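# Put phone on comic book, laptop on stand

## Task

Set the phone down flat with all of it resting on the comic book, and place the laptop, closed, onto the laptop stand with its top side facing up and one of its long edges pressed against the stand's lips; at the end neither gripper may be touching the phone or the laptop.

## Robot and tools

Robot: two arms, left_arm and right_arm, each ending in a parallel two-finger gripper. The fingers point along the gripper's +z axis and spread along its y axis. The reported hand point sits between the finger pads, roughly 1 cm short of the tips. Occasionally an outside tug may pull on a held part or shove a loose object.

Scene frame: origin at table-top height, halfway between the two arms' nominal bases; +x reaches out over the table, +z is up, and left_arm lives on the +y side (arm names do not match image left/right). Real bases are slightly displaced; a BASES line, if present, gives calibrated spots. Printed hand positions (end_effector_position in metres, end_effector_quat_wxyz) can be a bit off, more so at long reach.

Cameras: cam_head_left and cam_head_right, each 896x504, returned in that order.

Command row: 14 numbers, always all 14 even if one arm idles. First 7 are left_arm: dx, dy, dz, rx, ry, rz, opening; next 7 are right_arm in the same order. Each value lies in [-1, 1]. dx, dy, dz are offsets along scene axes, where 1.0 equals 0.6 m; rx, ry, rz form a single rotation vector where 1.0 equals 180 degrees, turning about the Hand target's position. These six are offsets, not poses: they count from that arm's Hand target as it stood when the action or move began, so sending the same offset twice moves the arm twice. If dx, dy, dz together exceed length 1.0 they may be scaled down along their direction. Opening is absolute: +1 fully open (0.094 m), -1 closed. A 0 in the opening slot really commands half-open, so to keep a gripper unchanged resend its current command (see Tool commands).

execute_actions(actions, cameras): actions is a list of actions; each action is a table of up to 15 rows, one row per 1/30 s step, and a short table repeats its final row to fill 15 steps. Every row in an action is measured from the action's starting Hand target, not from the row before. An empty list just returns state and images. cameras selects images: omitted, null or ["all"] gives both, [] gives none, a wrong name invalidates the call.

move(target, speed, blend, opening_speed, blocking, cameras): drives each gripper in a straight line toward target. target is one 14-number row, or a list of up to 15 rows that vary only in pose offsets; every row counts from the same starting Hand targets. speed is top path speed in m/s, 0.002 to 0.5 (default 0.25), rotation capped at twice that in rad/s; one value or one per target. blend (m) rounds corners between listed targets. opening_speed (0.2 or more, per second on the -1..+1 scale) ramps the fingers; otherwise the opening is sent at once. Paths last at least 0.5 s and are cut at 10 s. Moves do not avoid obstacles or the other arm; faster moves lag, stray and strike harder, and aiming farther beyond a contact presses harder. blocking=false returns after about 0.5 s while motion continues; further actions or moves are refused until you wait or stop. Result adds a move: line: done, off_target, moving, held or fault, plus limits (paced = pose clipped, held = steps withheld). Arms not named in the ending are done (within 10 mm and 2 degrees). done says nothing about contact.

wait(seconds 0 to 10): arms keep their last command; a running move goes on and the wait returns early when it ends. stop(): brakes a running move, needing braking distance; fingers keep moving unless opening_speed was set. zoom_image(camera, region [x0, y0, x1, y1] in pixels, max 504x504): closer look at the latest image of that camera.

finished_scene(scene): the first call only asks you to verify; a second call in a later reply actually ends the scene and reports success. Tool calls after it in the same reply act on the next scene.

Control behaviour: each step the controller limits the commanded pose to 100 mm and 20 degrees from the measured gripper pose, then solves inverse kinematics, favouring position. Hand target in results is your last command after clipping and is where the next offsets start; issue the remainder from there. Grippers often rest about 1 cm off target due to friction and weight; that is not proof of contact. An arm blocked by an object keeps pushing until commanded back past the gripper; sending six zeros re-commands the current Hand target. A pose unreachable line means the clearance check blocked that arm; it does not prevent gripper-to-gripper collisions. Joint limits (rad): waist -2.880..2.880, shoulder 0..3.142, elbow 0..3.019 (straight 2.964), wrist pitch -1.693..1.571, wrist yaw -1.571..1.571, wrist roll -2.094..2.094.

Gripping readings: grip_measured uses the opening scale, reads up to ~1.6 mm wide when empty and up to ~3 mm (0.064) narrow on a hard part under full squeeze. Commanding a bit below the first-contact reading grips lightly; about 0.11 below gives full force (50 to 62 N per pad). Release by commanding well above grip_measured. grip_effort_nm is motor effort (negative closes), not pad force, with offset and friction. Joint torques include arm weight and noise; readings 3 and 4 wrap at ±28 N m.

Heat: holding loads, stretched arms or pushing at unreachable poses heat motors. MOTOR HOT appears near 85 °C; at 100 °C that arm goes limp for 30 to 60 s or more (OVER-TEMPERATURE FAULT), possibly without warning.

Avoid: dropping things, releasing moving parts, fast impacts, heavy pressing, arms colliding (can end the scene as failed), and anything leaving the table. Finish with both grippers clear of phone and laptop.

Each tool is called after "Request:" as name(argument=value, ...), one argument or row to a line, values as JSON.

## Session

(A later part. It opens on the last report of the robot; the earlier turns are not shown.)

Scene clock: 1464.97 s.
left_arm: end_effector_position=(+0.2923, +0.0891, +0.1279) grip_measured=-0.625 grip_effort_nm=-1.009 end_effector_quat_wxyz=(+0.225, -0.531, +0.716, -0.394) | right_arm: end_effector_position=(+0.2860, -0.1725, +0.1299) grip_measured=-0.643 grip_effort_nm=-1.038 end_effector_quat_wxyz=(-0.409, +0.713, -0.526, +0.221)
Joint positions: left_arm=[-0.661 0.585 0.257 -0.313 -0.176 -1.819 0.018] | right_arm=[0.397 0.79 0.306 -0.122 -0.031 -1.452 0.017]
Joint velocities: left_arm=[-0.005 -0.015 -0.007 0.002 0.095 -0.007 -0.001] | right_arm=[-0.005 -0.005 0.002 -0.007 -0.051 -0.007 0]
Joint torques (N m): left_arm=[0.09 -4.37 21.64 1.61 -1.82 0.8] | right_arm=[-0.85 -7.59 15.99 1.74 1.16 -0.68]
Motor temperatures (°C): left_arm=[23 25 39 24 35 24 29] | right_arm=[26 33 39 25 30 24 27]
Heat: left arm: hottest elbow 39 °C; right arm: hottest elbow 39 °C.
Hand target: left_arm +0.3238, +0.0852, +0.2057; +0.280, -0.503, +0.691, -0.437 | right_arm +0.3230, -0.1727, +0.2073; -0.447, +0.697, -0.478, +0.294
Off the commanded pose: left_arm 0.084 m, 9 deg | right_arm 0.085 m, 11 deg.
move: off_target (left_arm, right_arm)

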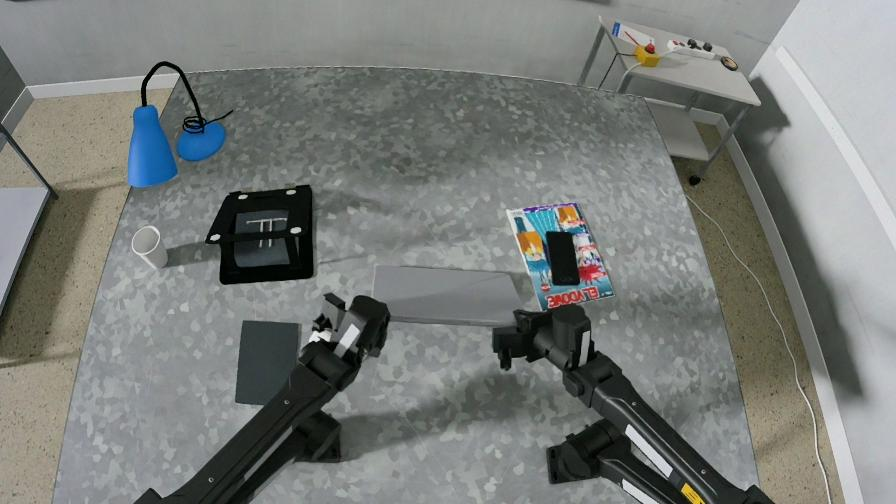

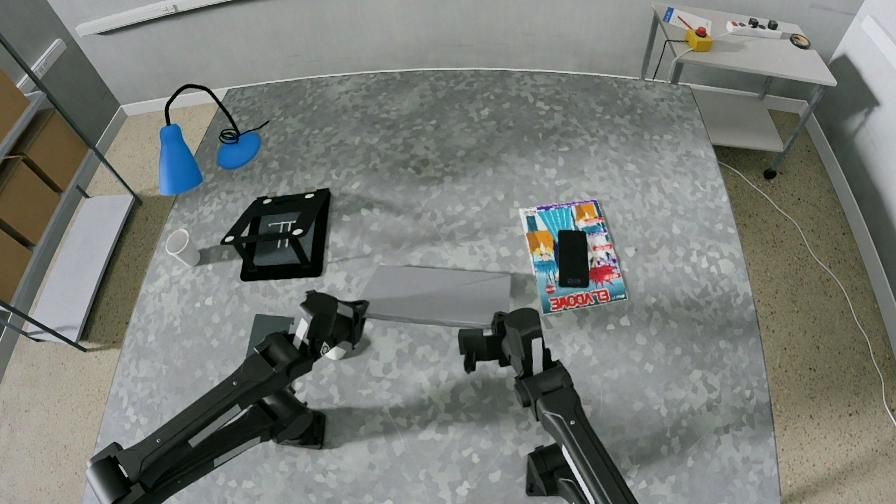

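Request:
move(
  target=[-0.03,0,0.05,0,0,0,-0.85,-0.03,0,0.05,0,0,0,-0.85],
  speed=0.06,
)

Request:
zoom_image(
  camera="cam_head_left",
  region=[320, 210, 540, 390],
)

Request:
zoom_image(
  camera="cam_head_right",
  region=[320, 210, 540, 390],
)

Scene clock: 1472.37 s.
left_arm: end_effector_position=(+0.2809, +0.0882, +0.1522) grip_measured=-0.625 grip_effort_nm=-1.009 end_effector_quat_wxyz=(+0.227, -0.532, +0.717, -0.390) | right_arm: end_effector_position=(+0.2739, -0.1732, +0.1538) grip_measured=-0.643 grip_effort_nm=-1.038 end_effector_quat_wxyz=(-0.406, +0.712, -0.529, +0.221)
Joint positions: left_arm=[-0.715 0.506 0.31 -0.458 -0.225 -1.852 0.018] | right_arm=[0.423 0.683 0.343 -0.271 -0.004 -1.432 0.017]
Joint velocities: left_arm=[-0.015 0.005 -0.012 -0.012 0.037 0.022 0] | right_arm=[0.005 -0.005 0.007 -0.007 -0.022 0.037 0]
Joint torques (N m): left_arm=[0.32 -3.9 23.01 1.51 -2 0.8] | right_arm=[-0.32 -6.3 17.06 1.7 1.3 -0.71]
Motor temperatures (°C): left_arm=[23 25 41 24 37 24 29] | right_arm=[26 33 44 25 30 24 27]
Heat: left arm: hottest elbow 41 °C; right arm: hottest elbow 44 °C.
Hand target: left_arm +0.3062, +0.0850, +0.2357; +0.280, -0.504, +0.691, -0.437 | right_arm +0.3053, -0.1723, +0.2373; -0.447, +0.697, -0.478, +0.294
Off the commanded pose: left_arm 0.087 m, 9 deg | right_arm 0.089 m, 11 deg.
move: off_target (left_arm, right_arm)

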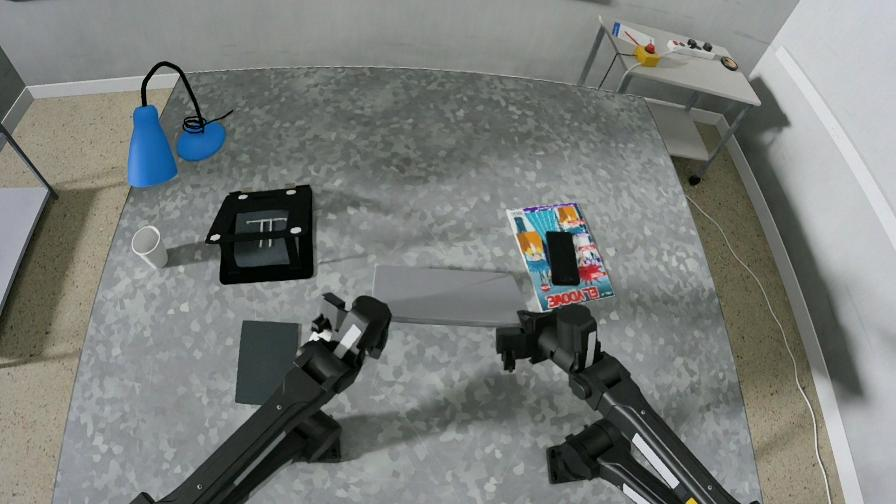

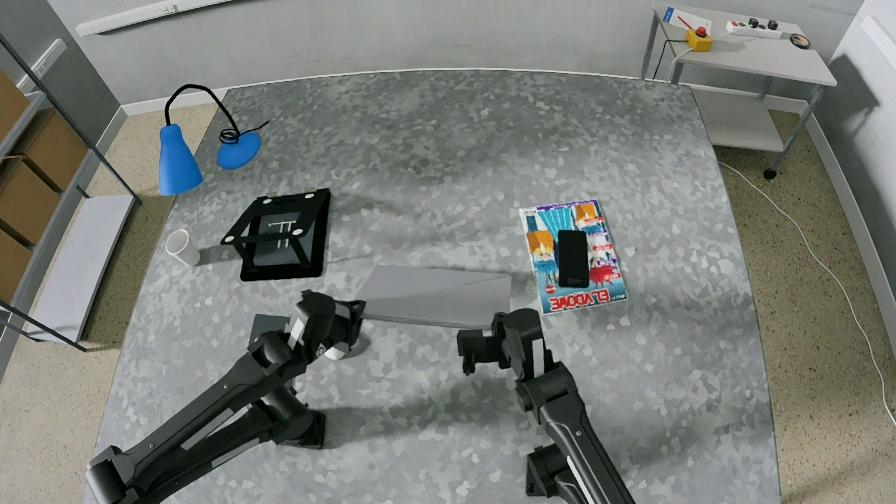

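Scaled by 2.291.

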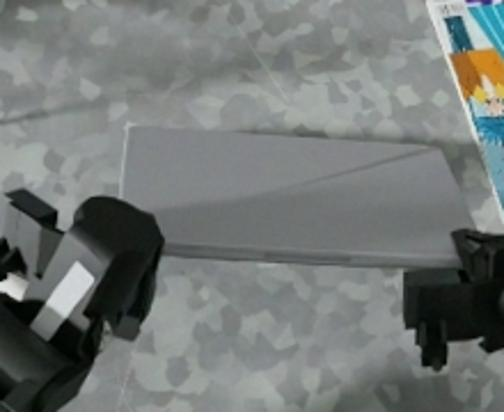

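Scaled by 2.291.

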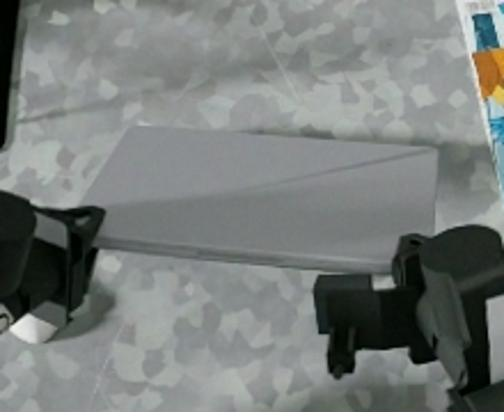

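Request:
move(
  target=[
    [0,0,0.14,0,0,0,-0.85,0,0,0.14,0,0,0,-0.85],
    [0.1,0.25,0.15,0,0,0,-0.85,0.1,0.25,0.15,0,0,0,-0.85],
  ],
  speed=0.09,
  blend=0.02,
)

Request:
zoom_image(
  camera="cam_head_right",
  region=[200, 170, 540, 390],
)

Scene clock: 1487.17 s.
left_arm: end_effector_position=(+0.3319, +0.2211, +0.2182) grip_measured=-0.627 grip_effort_nm=-1.004 end_effector_quat_wxyz=(+0.199, -0.559, +0.696, -0.405) | right_arm: end_effector_position=(+0.3348, -0.0383, +0.2418) grip_measured=-0.648 grip_effort_nm=-1.038 end_effector_quat_wxyz=(-0.396, +0.717, -0.518, +0.247)
Joint positions: left_arm=[0.184 0.58 0.516 -0.682 0.508 -1.368 0.018] | right_arm=[0.754 1.055 0.761 -0.339 0.305 -1.286 0.017]
Joint velocities: left_arm=[-0.005 0.005 -0.007 -0.017 -0.037 0.007 0.001] | right_arm=[-0.005 -0.015 -0.012 -0.002 0.007 0.037 -0.001]
Joint torques (N m): left_arm=[0.15 -2.78 25.51 2.15 0.51 0.53] | right_arm=[-0.26 -10.05 18.13 2.07 0.97 -0.69]
Motor temperatures (°C): left_arm=[23 25 50 24 37 24 29] | right_arm=[26 33 48 25 31 24 27]
Heat: left arm: hottest elbow 50 °C; right arm: hottest elbow 48 °C.
Hand target: left_arm +0.3636, +0.2321, +0.3115; +0.280, -0.503, +0.692, -0.435 | right_arm +0.3682, -0.0226, +0.3260; -0.446, +0.697, -0.478, +0.293
Off the commanded pose: left_arm 0.114 m, 12 deg; position clipped | right_arm 0.092 m, 9 deg.
move: off_target (left_arm, right_arm); limits=paced

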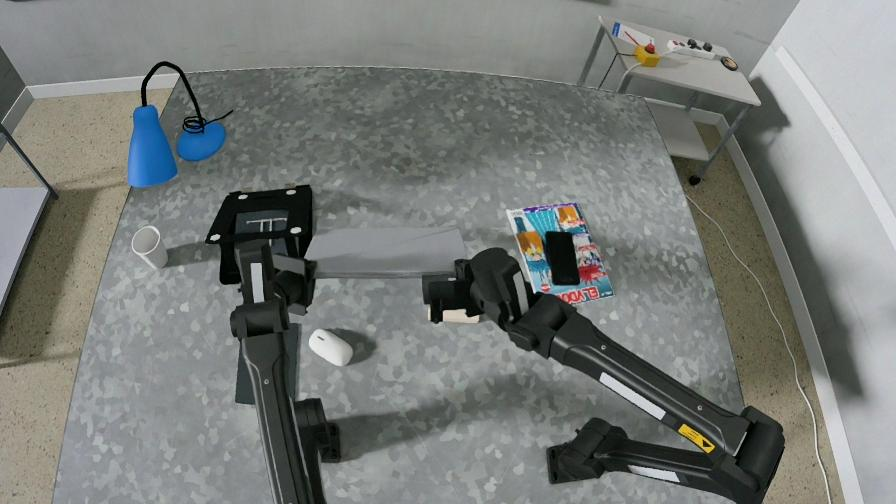

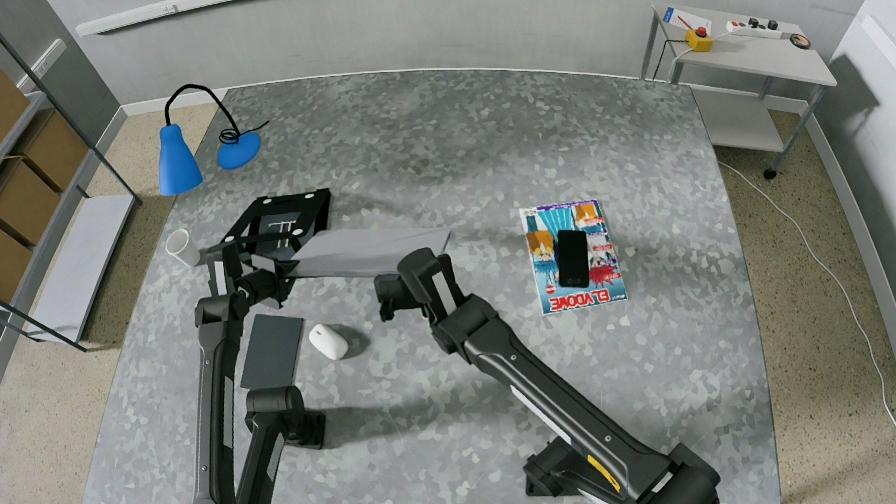

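Scaled by 1.482.

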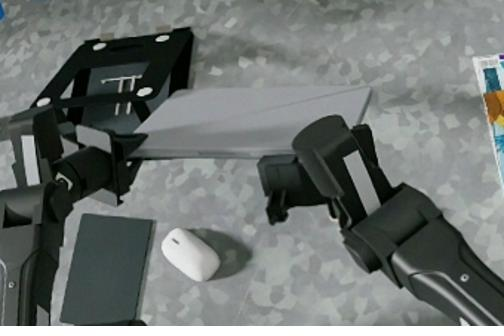

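Request:
move(
  target=[0.07,0.42,0.0,0,0,0,-0.85,0.06,0.42,-0.01,0,0,0,-0.85],
  speed=0.1,
)

Request:
zoom_image(
  camera="cam_head_left",
  region=[140, 150, 440, 350],
)

Request:
zoom_image(
  camera="cam_head_right",
  region=[140, 150, 440, 350],
)

Scene clock: 1494.77 s.
left_arm: end_effector_position=(+0.3742, +0.4539, +0.2144) grip_measured=-0.632 grip_effort_nm=-1.009 end_effector_quat_wxyz=(+0.190, -0.571, +0.672, -0.433) | right_arm: end_effector_position=(+0.3890, +0.1963, +0.2518) grip_measured=-0.652 grip_effort_nm=-1.043 end_effector_quat_wxyz=(-0.403, +0.711, -0.511, +0.266)
Joint positions: left_arm=[0.883 1.249 0.899 -0.922 0.953 -0.652 0.017] | right_arm=[1.013 1.635 1.331 -0.369 0.541 -1.143 0.016]
Joint velocities: left_arm=[0.005 -0.005 -0.007 -0.012 -0.051 0.007 0] | right_arm=[0.015 0.005 0.002 -0.012 -0.066 0.037 0.001]
Joint torques (N m): left_arm=[-2.2 -14.74 24.28 0.61 2.42 0.42] | right_arm=[1.14 -18.61 17.68 2 1.24 -0.6]
Motor temperatures (°C): left_arm=[23 25 51 24 37 24 29] | right_arm=[26 33 51 25 31 24 27]
Heat: left arm: hottest elbow 51 °C; right arm: hottest elbow 51 °C.
Hand target: left_arm +0.4053, +0.4814, +0.3047; +0.278, -0.503, +0.695, -0.432 | right_arm +0.4079, +0.2290, +0.3189; -0.446, +0.697, -0.479, +0.292
Off the commanded pose: left_arm 0.106 m, 13 deg; position clipped | right_arm 0.077 m, 7 deg.
move: off_target (left_arm, right_arm); limits=paced

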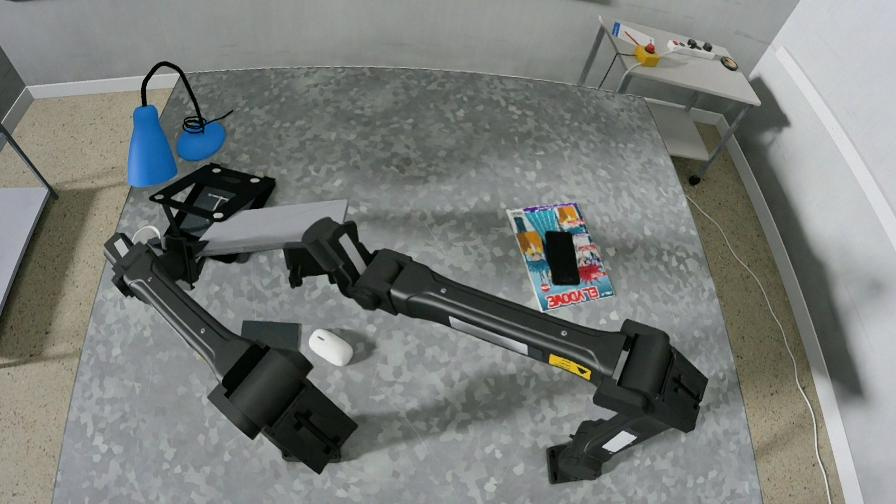

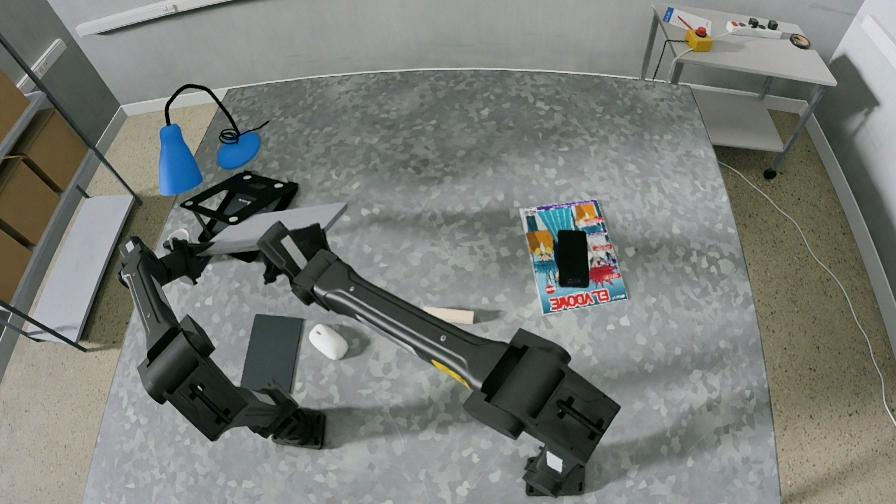

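Scaled by 1.680.

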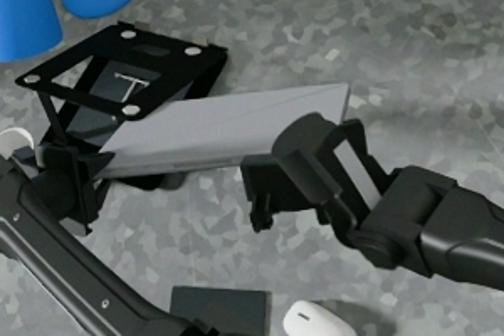

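Scaled by 1.680.

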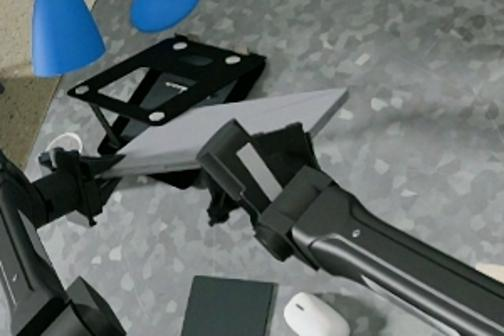

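Request:
move(
  target=[
    [0.01,-0.15,0.0,0,0,0,-0.85,0.01,-0.15,0.0,0,0,0,-0.85],
    [-0.12,-0.66,0.0,0,0,0,-0.85,-0.1,-0.66,-0.01,0,0,0,-0.85],
  ],
  speed=0.1,
  blend=0.03,
)

Request:
zoom_image(
  camera="cam_head_left",
  region=[120, 100, 520, 350],
)

Scene clock: 1509.70 s.
left_arm: end_effector_position=(+0.3229, +0.0970, +0.2656) grip_measured=-0.634 grip_effort_nm=-1.009 end_effector_quat_wxyz=(+0.246, -0.553, +0.687, -0.402) | right_arm: end_effector_position=(+0.3392, -0.1625, +0.2712) grip_measured=-0.654 grip_effort_nm=-1.038 end_effector_quat_wxyz=(-0.421, +0.698, -0.525, +0.244)
Joint positions: left_arm=[-0.585 0.575 0.6 -0.626 -0.177 -1.819 0.017] | right_arm=[0.372 0.807 0.674 -0.421 -0.02 -1.464 0.016]
Joint velocities: left_arm=[0.005 0.005 -0.012 -0.007 -0.11 -0.037 0] | right_arm=[0.015 -0.015 0.017 0.002 0.007 -0.022 -0.001]
Joint torques (N m): left_arm=[-3.43 -3.14 15.6 3.69 -0.59 0.89] | right_arm=[-0.09 -9 11.63 2.47 0.28 -0.63]
Motor temperatures (°C): left_arm=[23 25 53 24 40 24 29] | right_arm=[26 33 53 25 31 25 28]
Heat: left arm: hottest elbow 53 °C; right arm: hottest elbow 53 °C.
Hand target: left_arm +0.3307, +0.0854, +0.3056; +0.280, -0.503, +0.691, -0.437 | right_arm +0.3428, -0.1673, +0.3147; -0.447, +0.697, -0.478, +0.294
Off the commanded pose: left_arm 0.042 m, 8 deg | right_arm 0.043 m, 8 deg.
move: off_target (left_arm, right_arm)

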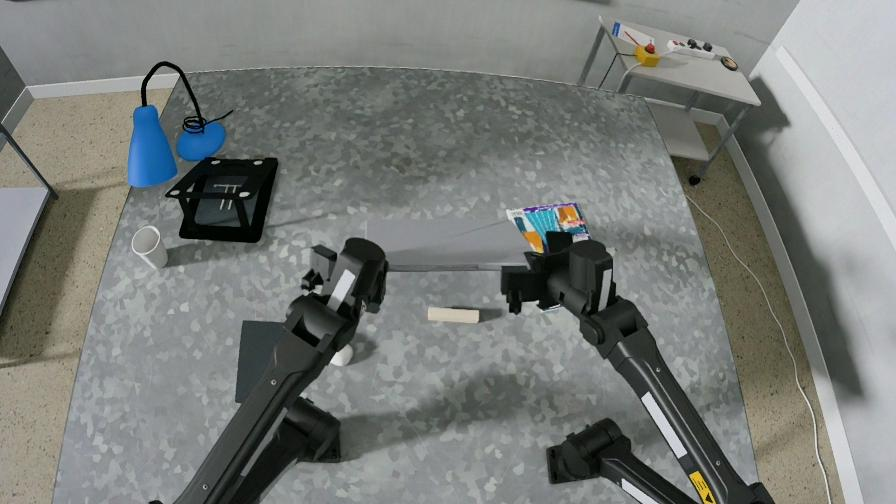

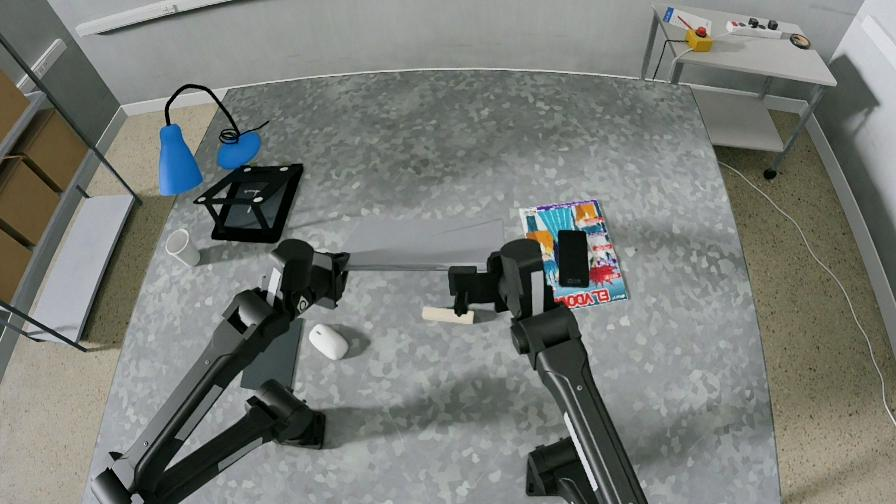

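Scaled by 1.260.

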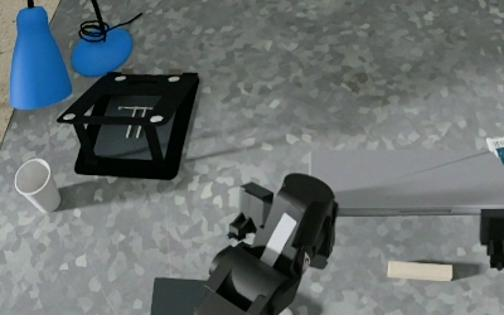

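Request:
move(
  target=[0.03,0,-0.22,0,0,0,-0.85,0.01,0.005,-0.22,0,0,0,-0.85],
  speed=0.12,
)

Request:
zoom_image(
  camera="cam_head_left",
  region=[320, 200, 570, 350],
)

Scene clock: 1520.67 s.
left_arm: end_effector_position=(+0.3285, +0.0889, +0.1419) grip_measured=-0.635 grip_effort_nm=-1.009 end_effector_quat_wxyz=(+0.238, -0.540, +0.696, -0.409) | right_arm: end_effector_position=(+0.3308, -0.1690, +0.1467) grip_measured=-0.654 grip_effort_nm=-1.033 end_effector_quat_wxyz=(-0.418, +0.695, -0.531, +0.247)
Joint positions: left_arm=[-0.576 0.709 0.304 -0.185 -0.136 -1.794 0.017] | right_arm=[0.371 0.935 0.388 -0.011 -0.006 -1.456 0.016]
Joint velocities: left_arm=[-0.015 -0.005 -0.007 -0.002 0.007 -0.022 -0.001] | right_arm=[-0.005 -0.015 0.007 -0.007 0.007 -0.066 0]
Joint torques (N m): left_arm=[-0.15 -3.6 13.75 3.89 -0.58 0.89] | right_arm=[0.62 -7.12 10.19 3.59 -0.04 -0.69]
Motor temperatures (°C): left_arm=[23 25 51 24 37 24 29] | right_arm=[26 33 53 25 30 25 28]
Heat: left arm: hottest elbow 51 °C; right arm: hottest elbow 53 °C.
Hand target: left_arm +0.3473, +0.0872, +0.1735; +0.280, -0.504, +0.691, -0.437 | right_arm +0.3472, -0.1642, +0.1824; -0.447, +0.697, -0.478, +0.294
Off the commanded pose: left_arm 0.038 m, 7 deg | right_arm 0.040 m, 9 deg.
move: off_target (left_arm, right_arm)

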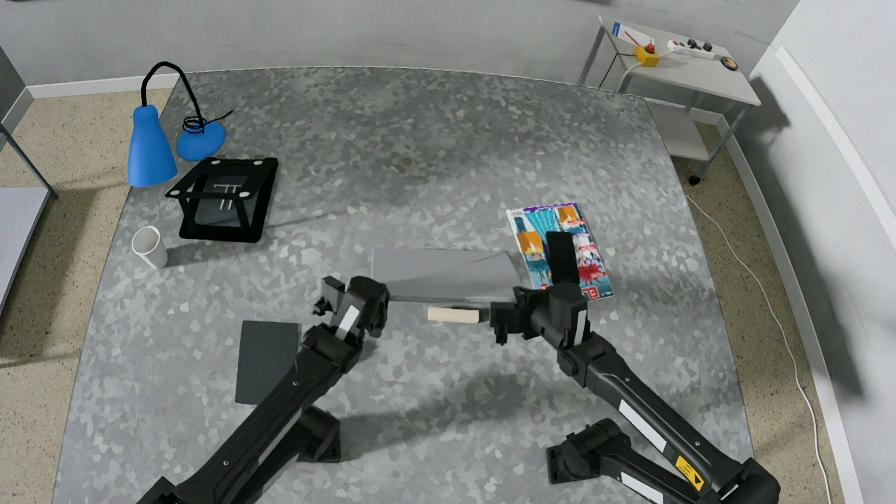

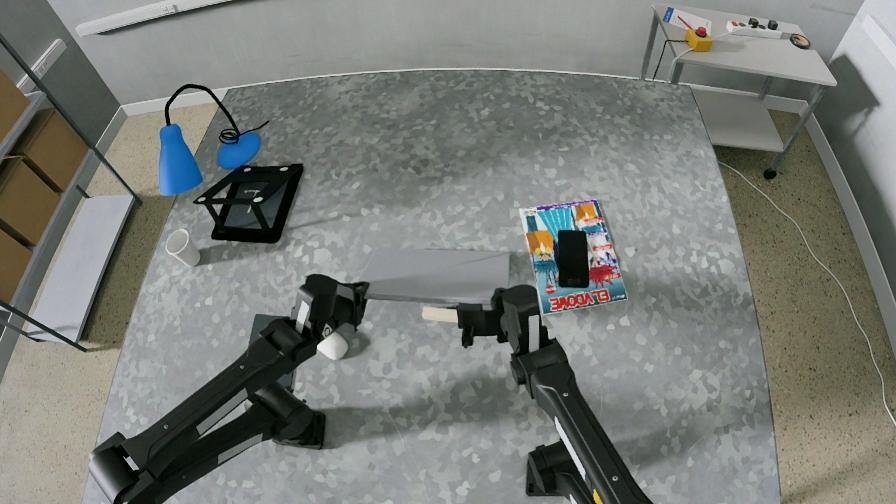

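Scaled by 2.016.

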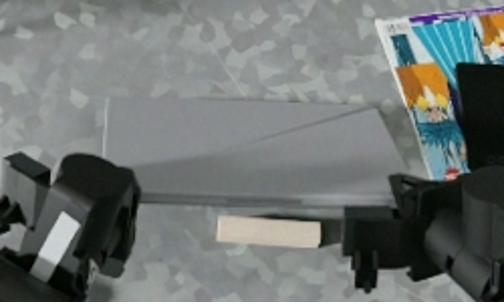

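Request:
move(
  target=[
    [0.01,0,-0.1,0,-0.02,0,-0.85,0.015,0.005,-0.1,0,-0.02,0,-0.85],
    [-0.03,0,-0.2,0,-0.05,0,-0.85,-0.02,0.005,-0.21,0,-0.05,0,-0.85],
  ],
  speed=0.06,
  blend=0.02,
)

Request:
zoom_image(
  camera="cam_head_left",
  region=[320, 220, 570, 370],
)

Scene clock: 1528.50 s.
left_arm: end_effector_position=(+0.3322, +0.0915, +0.0616) grip_measured=-0.635 grip_effort_nm=-1.013 end_effector_quat_wxyz=(+0.328, -0.480, +0.653, -0.485) | right_arm: end_effector_position=(+0.3375, -0.1685, +0.0624) grip_measured=-0.658 grip_effort_nm=-1.038 end_effector_quat_wxyz=(-0.491, +0.651, -0.466, +0.342)
Joint positions: left_arm=[-0.61 1.428 0.04 1.06 -0.228 -1.687 0.017] | right_arm=[0.392 1.578 0.177 1.113 0.052 -1.542 0.016]
Joint velocities: left_arm=[-0.005 -0.005 -0.022 -0.007 -0.037 -0.051 0] | right_arm=[-0.005 -0.015 0.002 -0.002 -0.007 -0.037 0]
Joint torques (N m): left_arm=[-3.14 -4.66 3.23 1.99 -0.28 0.41] | right_arm=[2.02 -7.18 2.67 1.88 -0.08 -0.3]
Motor temperatures (°C): left_arm=[23 25 50 24 36 25 29] | right_arm=[26 33 51 25 29 25 28]
Heat: left arm: hottest elbow 50 °C; right arm: hottest elbow 51 °C.
Hand target: left_arm +0.3275, +0.0897, +0.0556; +0.332, -0.468, +0.667, -0.476 | right_arm +0.3334, -0.1611, +0.0567; -0.482, +0.672, -0.441, +0.348
Off the commanded pose: left_arm 0.010 m, 3 deg | right_arm 0.010 m, 4 deg.
move: off_target (left_arm, right_arm)

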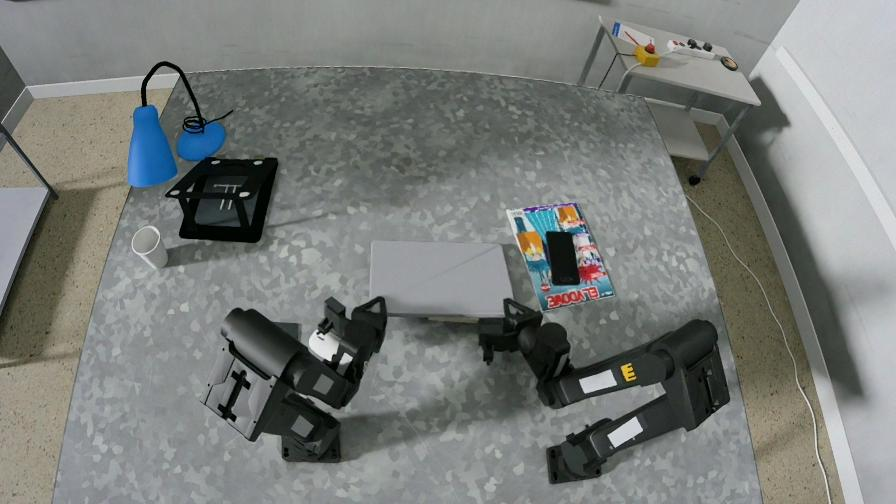

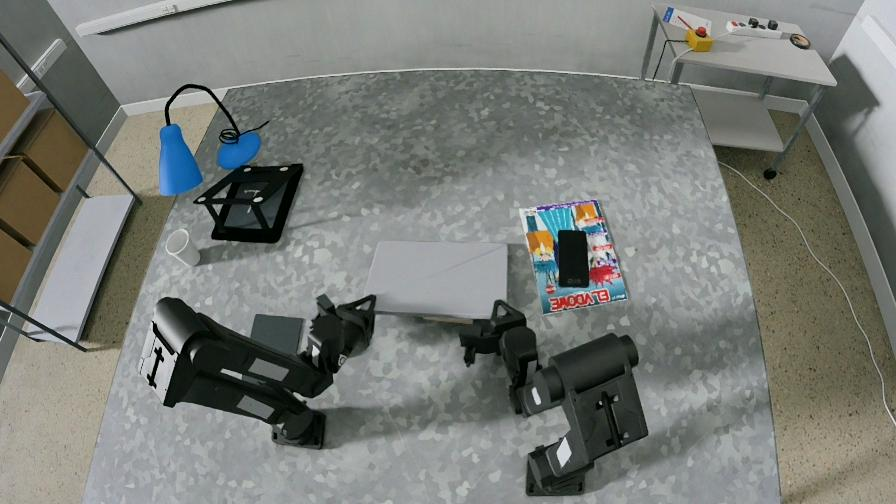

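Scaled by 2.016.

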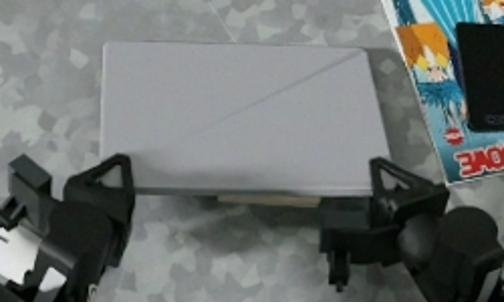

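Request:
move(
  target=[
    [-0.06,0,0.0,0,0,0,-0.85,-0.06,0.0,0.0,0,0,0,-0.85],
    [-0.065,0,-0.035,0,0,0,-0.85,-0.065,0.0,-0.035,0,0,0,-0.85],
  ],
  speed=0.06,
)

Request:
zoom_image(
  camera="cam_head_left",
  region=[320, 220, 570, 370],
)

Scene clock: 1531.67 s.
left_arm: end_effector_position=(+0.3267, +0.0920, +0.0607) grip_measured=-0.635 grip_effort_nm=-0.999 end_effector_quat_wxyz=(+0.332, -0.482, +0.652, -0.482) | right_arm: end_effector_position=(+0.3273, -0.1683, +0.0608) grip_measured=-0.658 grip_effort_nm=-1.043 end_effector_quat_wxyz=(-0.488, +0.650, -0.468, +0.347)
Joint positions: left_arm=[-0.635 1.428 0.029 1.069 -0.261 -1.692 0.017] | right_arm=[0.42 1.578 0.153 1.136 0.092 -1.538 0.016]
Joint velocities: left_arm=[-0.005 -0.005 -0.007 -0.017 -0.081 -0.007 0] | right_arm=[-0.005 -0.005 -0.002 -0.002 -0.007 0.022 0]
Joint torques (N m): left_arm=[-1.08 -5.6 4.08 1.52 0.07 0.12] | right_arm=[2.37 -8.35 0.84 2.15 -0.16 -0.23]
Motor temperatures (°C): left_arm=[23 25 49 24 36 24 29] | right_arm=[26 33 50 25 29 25 28]
Heat: left arm: hottest elbow 49 °C; right arm: hottest elbow 50 °C.
Hand target: left_arm +0.3294, +0.0919, +0.0612; +0.334, -0.481, +0.652, -0.482 | right_arm +0.3137, -0.1609, +0.0570; -0.482, +0.672, -0.441, +0.348
Off the commanded pose: left_arm 0.046 m, 2 deg | right_arm 0.042 m, 4 deg.
move: held (left_arm; a check stopped the path), off_target (right_arm; braked when a check withheld steps of left_arm); path passed 0 of 2 targets; limits=held
pose unreachable (left arm): on one or more control steps of this call, first in action 0 (counted from 0), this arm could not follow its commanded pose, so it was not sent that pose on those steps. It may still have moved: this result reports where it is.
cause: moving toward the commanded pose would bring two parts of the arm too close to each other (its shoulder (the part past joint 1) and its forearm (the part past joint 3), with joints 2 (shoulder) and 3 (elbow) between them).

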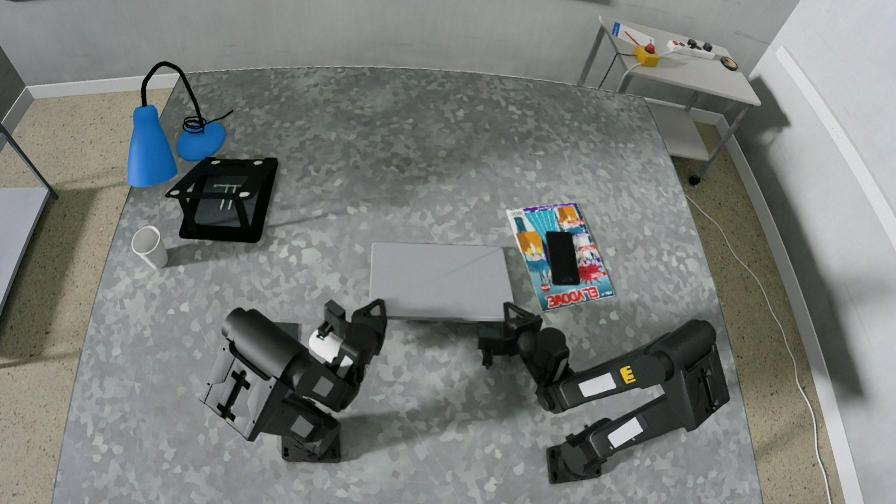

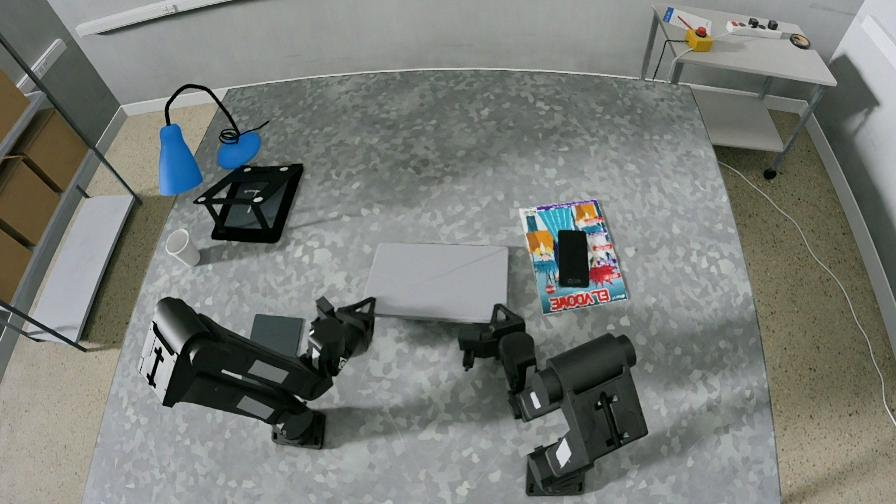

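Scaled by 2.016.

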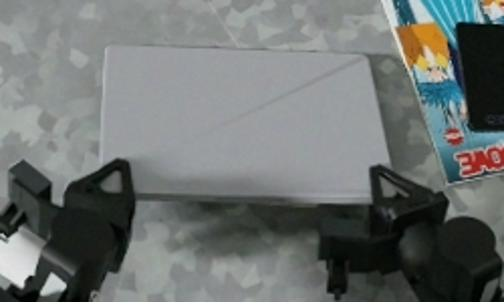

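Request:
move(
  target=[
    [-0.005,0,-0.03,0,0,0,-0.85,0.01,0.0,-0.025,0,0,0,-0.85],
    [-0.008,0,-0.045,0,0,0,-0.85,0.01,0.0,-0.04,0,0,0,-0.85],
  ],
  speed=0.06,
)

Request:
zoom_image(
  camera="cam_head_left",
  region=[320, 220, 570, 370],
)

Scene clock: 1536.50 s.
left_arm: end_effector_position=(+0.3270, +0.0930, +0.0491) grip_measured=-0.635 grip_effort_nm=-1.004 end_effector_quat_wxyz=(+0.343, -0.474, +0.641, -0.497) | right_arm: end_effector_position=(+0.3268, -0.1682, +0.0485) grip_measured=-0.658 grip_effort_nm=-1.038 end_effector_quat_wxyz=(-0.499, +0.644, -0.458, +0.356)
Joint positions: left_arm=[-0.635 1.715 0.022 1.41 -0.267 -1.68 0.017] | right_arm=[0.42 1.744 0.15 1.341 0.091 -1.549 0.016]
Joint velocities: left_arm=[-0.015 -0.015 -0.002 0.012 -0.022 -0.066 0] | right_arm=[-0.005 -0.005 -0.012 -0.007 0.037 -0.022 0.001]
Joint torques (N m): left_arm=[-2.67 -4.6 1.11 0.9 -0.26 -0.04] | right_arm=[1.85 -6.83 1.03 1.24 -0.53 -0.16]
Motor temperatures (°C): left_arm=[23 25 47 24 35 24 29] | right_arm=[26 33 49 25 29 25 28]
Heat: left arm: hottest elbow 47 °C; right arm: hottest elbow 49 °C.
Hand target: left_arm +0.3245, +0.0923, +0.0351; +0.334, -0.481, +0.652, -0.482 | right_arm +0.3194, -0.1609, +0.0330; -0.482, +0.672, -0.441, +0.348
Off the commanded pose: left_arm 0.015 m, 3 deg | right_arm 0.019 m, 4 deg.
move: off_target (left_arm, right_arm)

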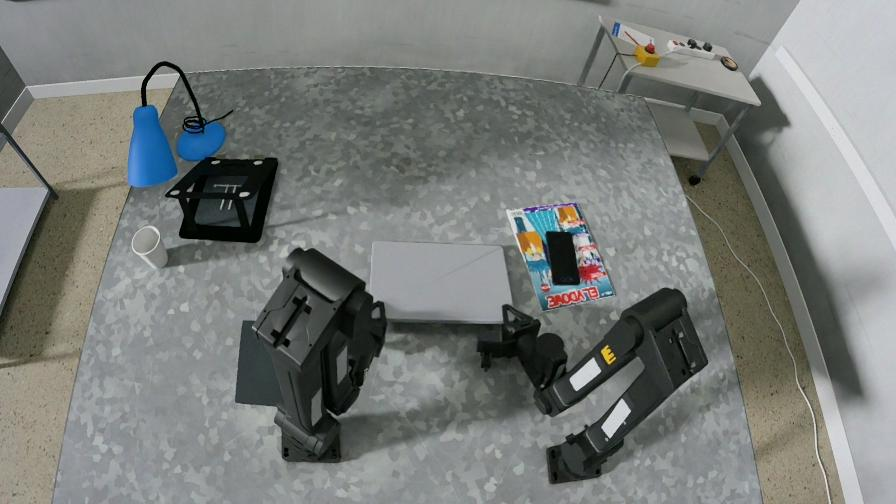

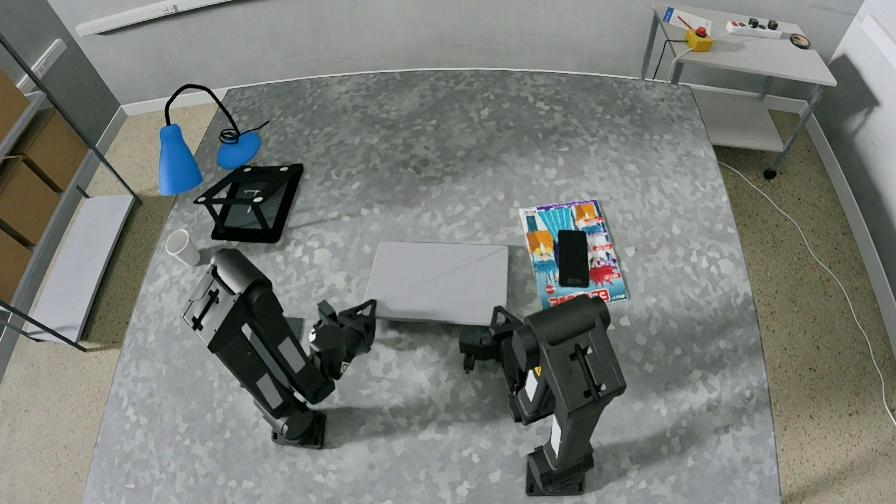

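Scaled by 2.016.

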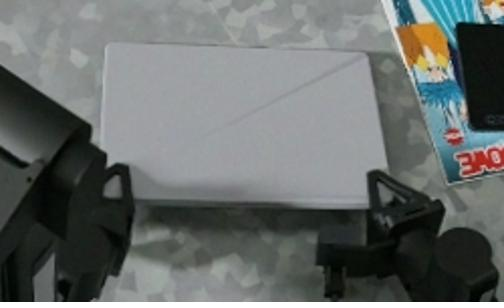

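Request:
move(
  target=[0,0,0,0,0,0,-0.35,0,0,0,0,0,0,-0.35],
  opening_speed=0.2,
  cameras=[],
)

Request:
move(
  target=[0,0,-0.012,0,0,0,-0.2,0,0,-0.008,0,0,0,-0.2],
  speed=0.04,
  opening_speed=0.3,
)

Request:
zoom_image(
  camera="cam_head_left",
  region=[320, 220, 570, 370],
)

Scene clock: 1543.63 s.
left_arm: end_effector_position=(+0.3230, +0.0956, +0.0339) grip_measured=-0.353 grip_effort_nm=0.129 end_effector_quat_wxyz=(+0.335, -0.481, +0.655, -0.477) | right_arm: end_effector_position=(+0.3222, -0.1655, +0.0353) grip_measured=-0.352 grip_effort_nm=0.071 end_effector_quat_wxyz=(-0.482, +0.666, -0.448, +0.351)
Joint positions: left_arm=[-0.635 1.753 0.021 1.394 -0.267 -1.684 0.03] | right_arm=[0.426 1.774 0.15 1.33 0.079 -1.585 0.03]
Joint velocities: left_arm=[0.005 0.005 -0.007 0.012 -0.007 0.022 0.001] | right_arm=[-0.005 -0.005 -0.012 -0.007 -0.037 0.007 0]
Joint torques (N m): left_arm=[-2.43 -7.47 0.81 1.91 -0.2 0.02] | right_arm=[1.44 -8.82 0.9 1.72 -0.07 0.16]
Motor temperatures (°C): left_arm=[23 25 46 24 35 24 29] | right_arm=[26 33 47 25 29 24 28]
Heat: left arm: hottest elbow 46 °C; right arm: hottest elbow 47 °C.
Hand target: left_arm +0.3246, +0.0922, +0.0352; +0.334, -0.481, +0.652, -0.482 | right_arm +0.3195, -0.1610, +0.0330; -0.482, +0.672, -0.441, +0.348
Off the commanded pose: left_arm 0.004 m, 1 deg | right_arm 0.006 m, 1 deg.
move: done
No camera images: "cameras" was empty.

Scene clock: 1544.67 s.
left_arm: end_effector_position=(+0.3221, +0.0964, +0.0266) grip_measured=-0.202 grip_effort_nm=0.129 end_effector_quat_wxyz=(+0.334, -0.482, +0.657, -0.474) | right_arm: end_effector_position=(+0.3212, -0.1657, +0.0313) grip_measured=-0.202 grip_effort_nm=0.061 end_effector_quat_wxyz=(-0.481, +0.667, -0.448, +0.350)
Joint positions: left_arm=[-0.635 1.825 0.024 1.456 -0.267 -1.685 0.037] | right_arm=[0.427 1.798 0.15 1.351 0.078 -1.585 0.038]
Joint velocities: left_arm=[-0.015 0.005 -0.012 -0.012 -0.007 -0.037 0.001] | right_arm=[-0.005 -0.015 -0.012 0.022 0.051 0.037 -0.001]
Joint torques (N m): left_arm=[-2.43 -6.48 0.51 2.25 -0.2 -0.03] | right_arm=[1.44 -7.94 0.87 2.14 -0.05 0.17]
Motor temperatures (°C): left_arm=[23 25 45 24 35 24 29] | right_arm=[26 33 46 25 29 24 28]
Heat: left arm: hottest elbow 45 °C; right arm: hottest elbow 46 °C.
Hand target: left_arm +0.3246, +0.0923, +0.0281; +0.334, -0.481, +0.652, -0.482 | right_arm +0.3194, -0.1608, +0.0283; -0.482, +0.672, -0.441, +0.348
Off the commanded pose: left_arm 0.005 m, 1 deg | right_arm 0.006 m, 1 deg.
move: done

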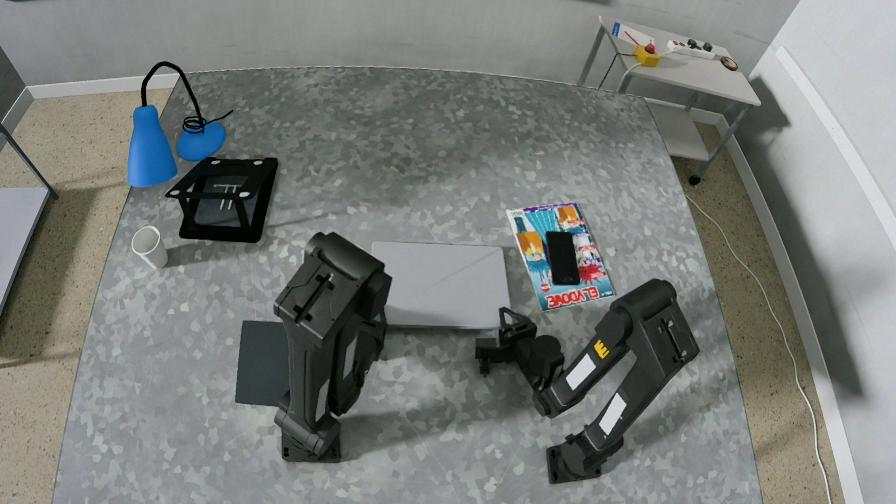

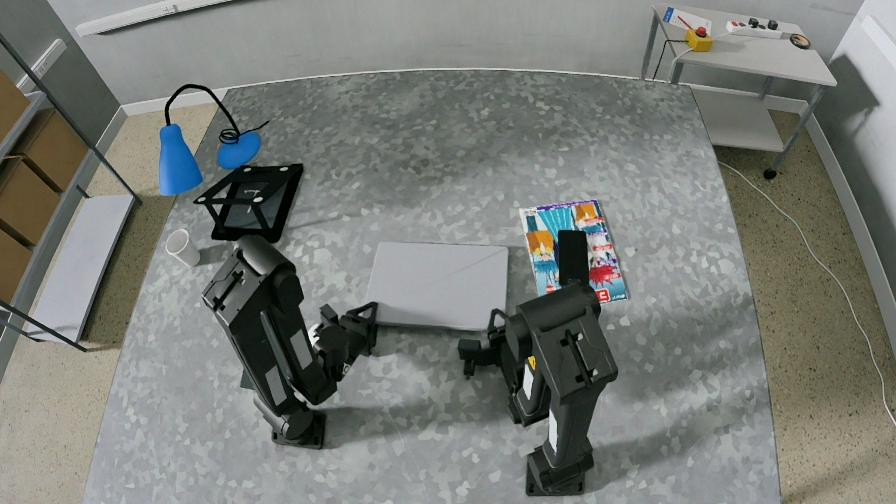

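Scaled by 2.016.

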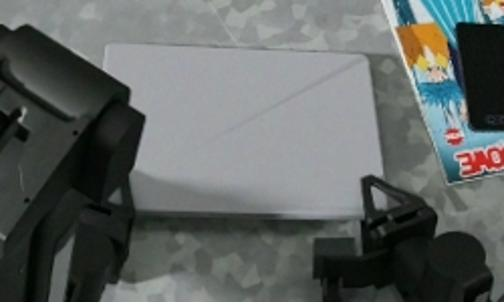

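Request:
move(
  target=[
    [0,0,0.006,0,0,0,-0.15,0,0,0.003,0,0,0,-0.15],
    [-0.1,-0.075,0.008,0,0,0,-0.15,-0.09,0.01,0.004,0,0,0,-0.15],
  ],
  speed=0.06,
)

Request:
zoom_image(
  camera="cam_head_left",
  region=[320, 220, 570, 370],
)

Scene clock: 1548.43 s.
left_arm: end_effector_position=(+0.3218, +0.0959, +0.0277) grip_measured=-0.152 grip_effort_nm=0.129 end_effector_quat_wxyz=(+0.337, -0.483, +0.654, -0.474) | right_arm: end_effector_position=(+0.3163, -0.1625, +0.0313) grip_measured=-0.151 grip_effort_nm=0.066 end_effector_quat_wxyz=(-0.481, +0.669, -0.445, +0.350)
Joint positions: left_arm=[-0.646 1.823 0.024 1.457 -0.284 -1.688 0.04] | right_arm=[0.447 1.798 0.142 1.357 0.094 -1.585 0.04]
Joint velocities: left_arm=[0.005 -0.005 -0.007 0.007 0.022 -0.022 -0.001] | right_arm=[-0.015 -0.005 0.002 0.002 0.11 -0.022 0]
Joint torques (N m): left_arm=[-1.26 -7.59 -0.4 1.88 0.01 0.14] | right_arm=[1.67 -8.82 -0.01 2.24 0.12 0.23]
Motor temperatures (°C): left_arm=[23 25 44 24 34 24 29] | right_arm=[26 33 46 25 28 24 27]
Heat: left arm: hottest elbow 44 °C; right arm: hottest elbow 46 °C.
Hand target: left_arm +0.3224, +0.0971, +0.0276; +0.338, -0.484, +0.654, -0.474 | right_arm +0.3114, -0.1599, +0.0302; -0.482, +0.672, -0.441, +0.348
Off the commanded pose: left_arm 0.075 m, 1 deg | right_arm 0.052 m, 1 deg.
move: held (left_arm; a check stopped the path), off_target (right_arm; braked when a check withheld steps of left_arm); path passed 1 of 2 targets; limits=held
pose unreachable (left arm): on one or more control steps of this call, first in action 0 (counted from 0), this arm could not follow its commanded pose, so it was not sent that pose on those steps. It may still have moved: this result reports where it is.
cause: moving toward the commanded pose would bring two parts of the arm too close to each other (its shoulder (the part past joint 1) and its forearm (the part past joint 3), with joints 2 (shoulder) and 3 (elbow) between them).

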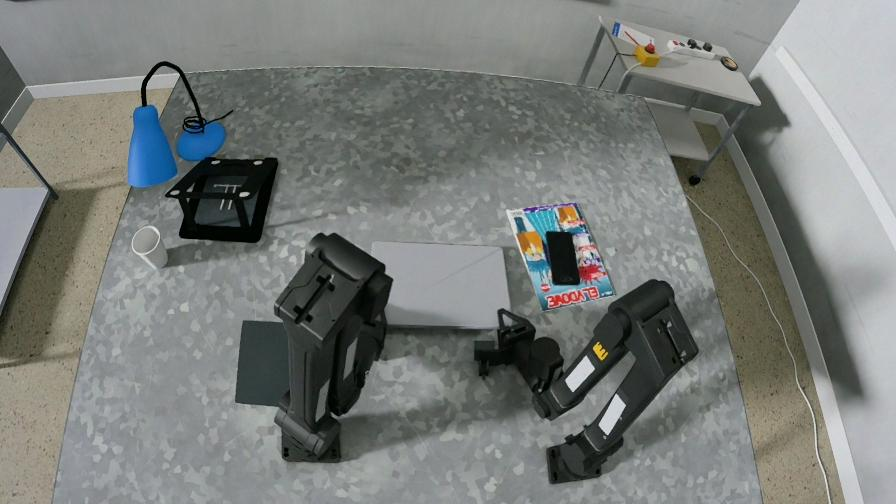

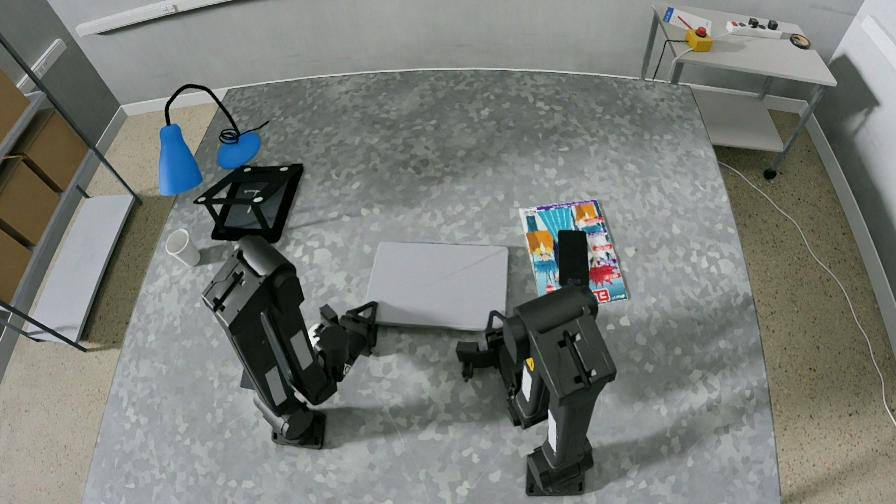

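Scaled by 2.016.

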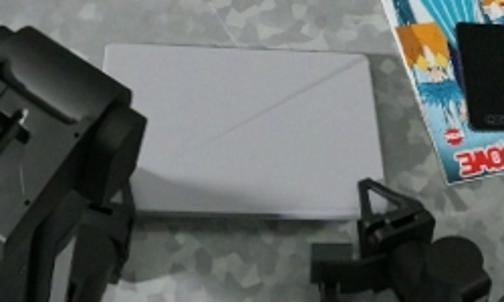

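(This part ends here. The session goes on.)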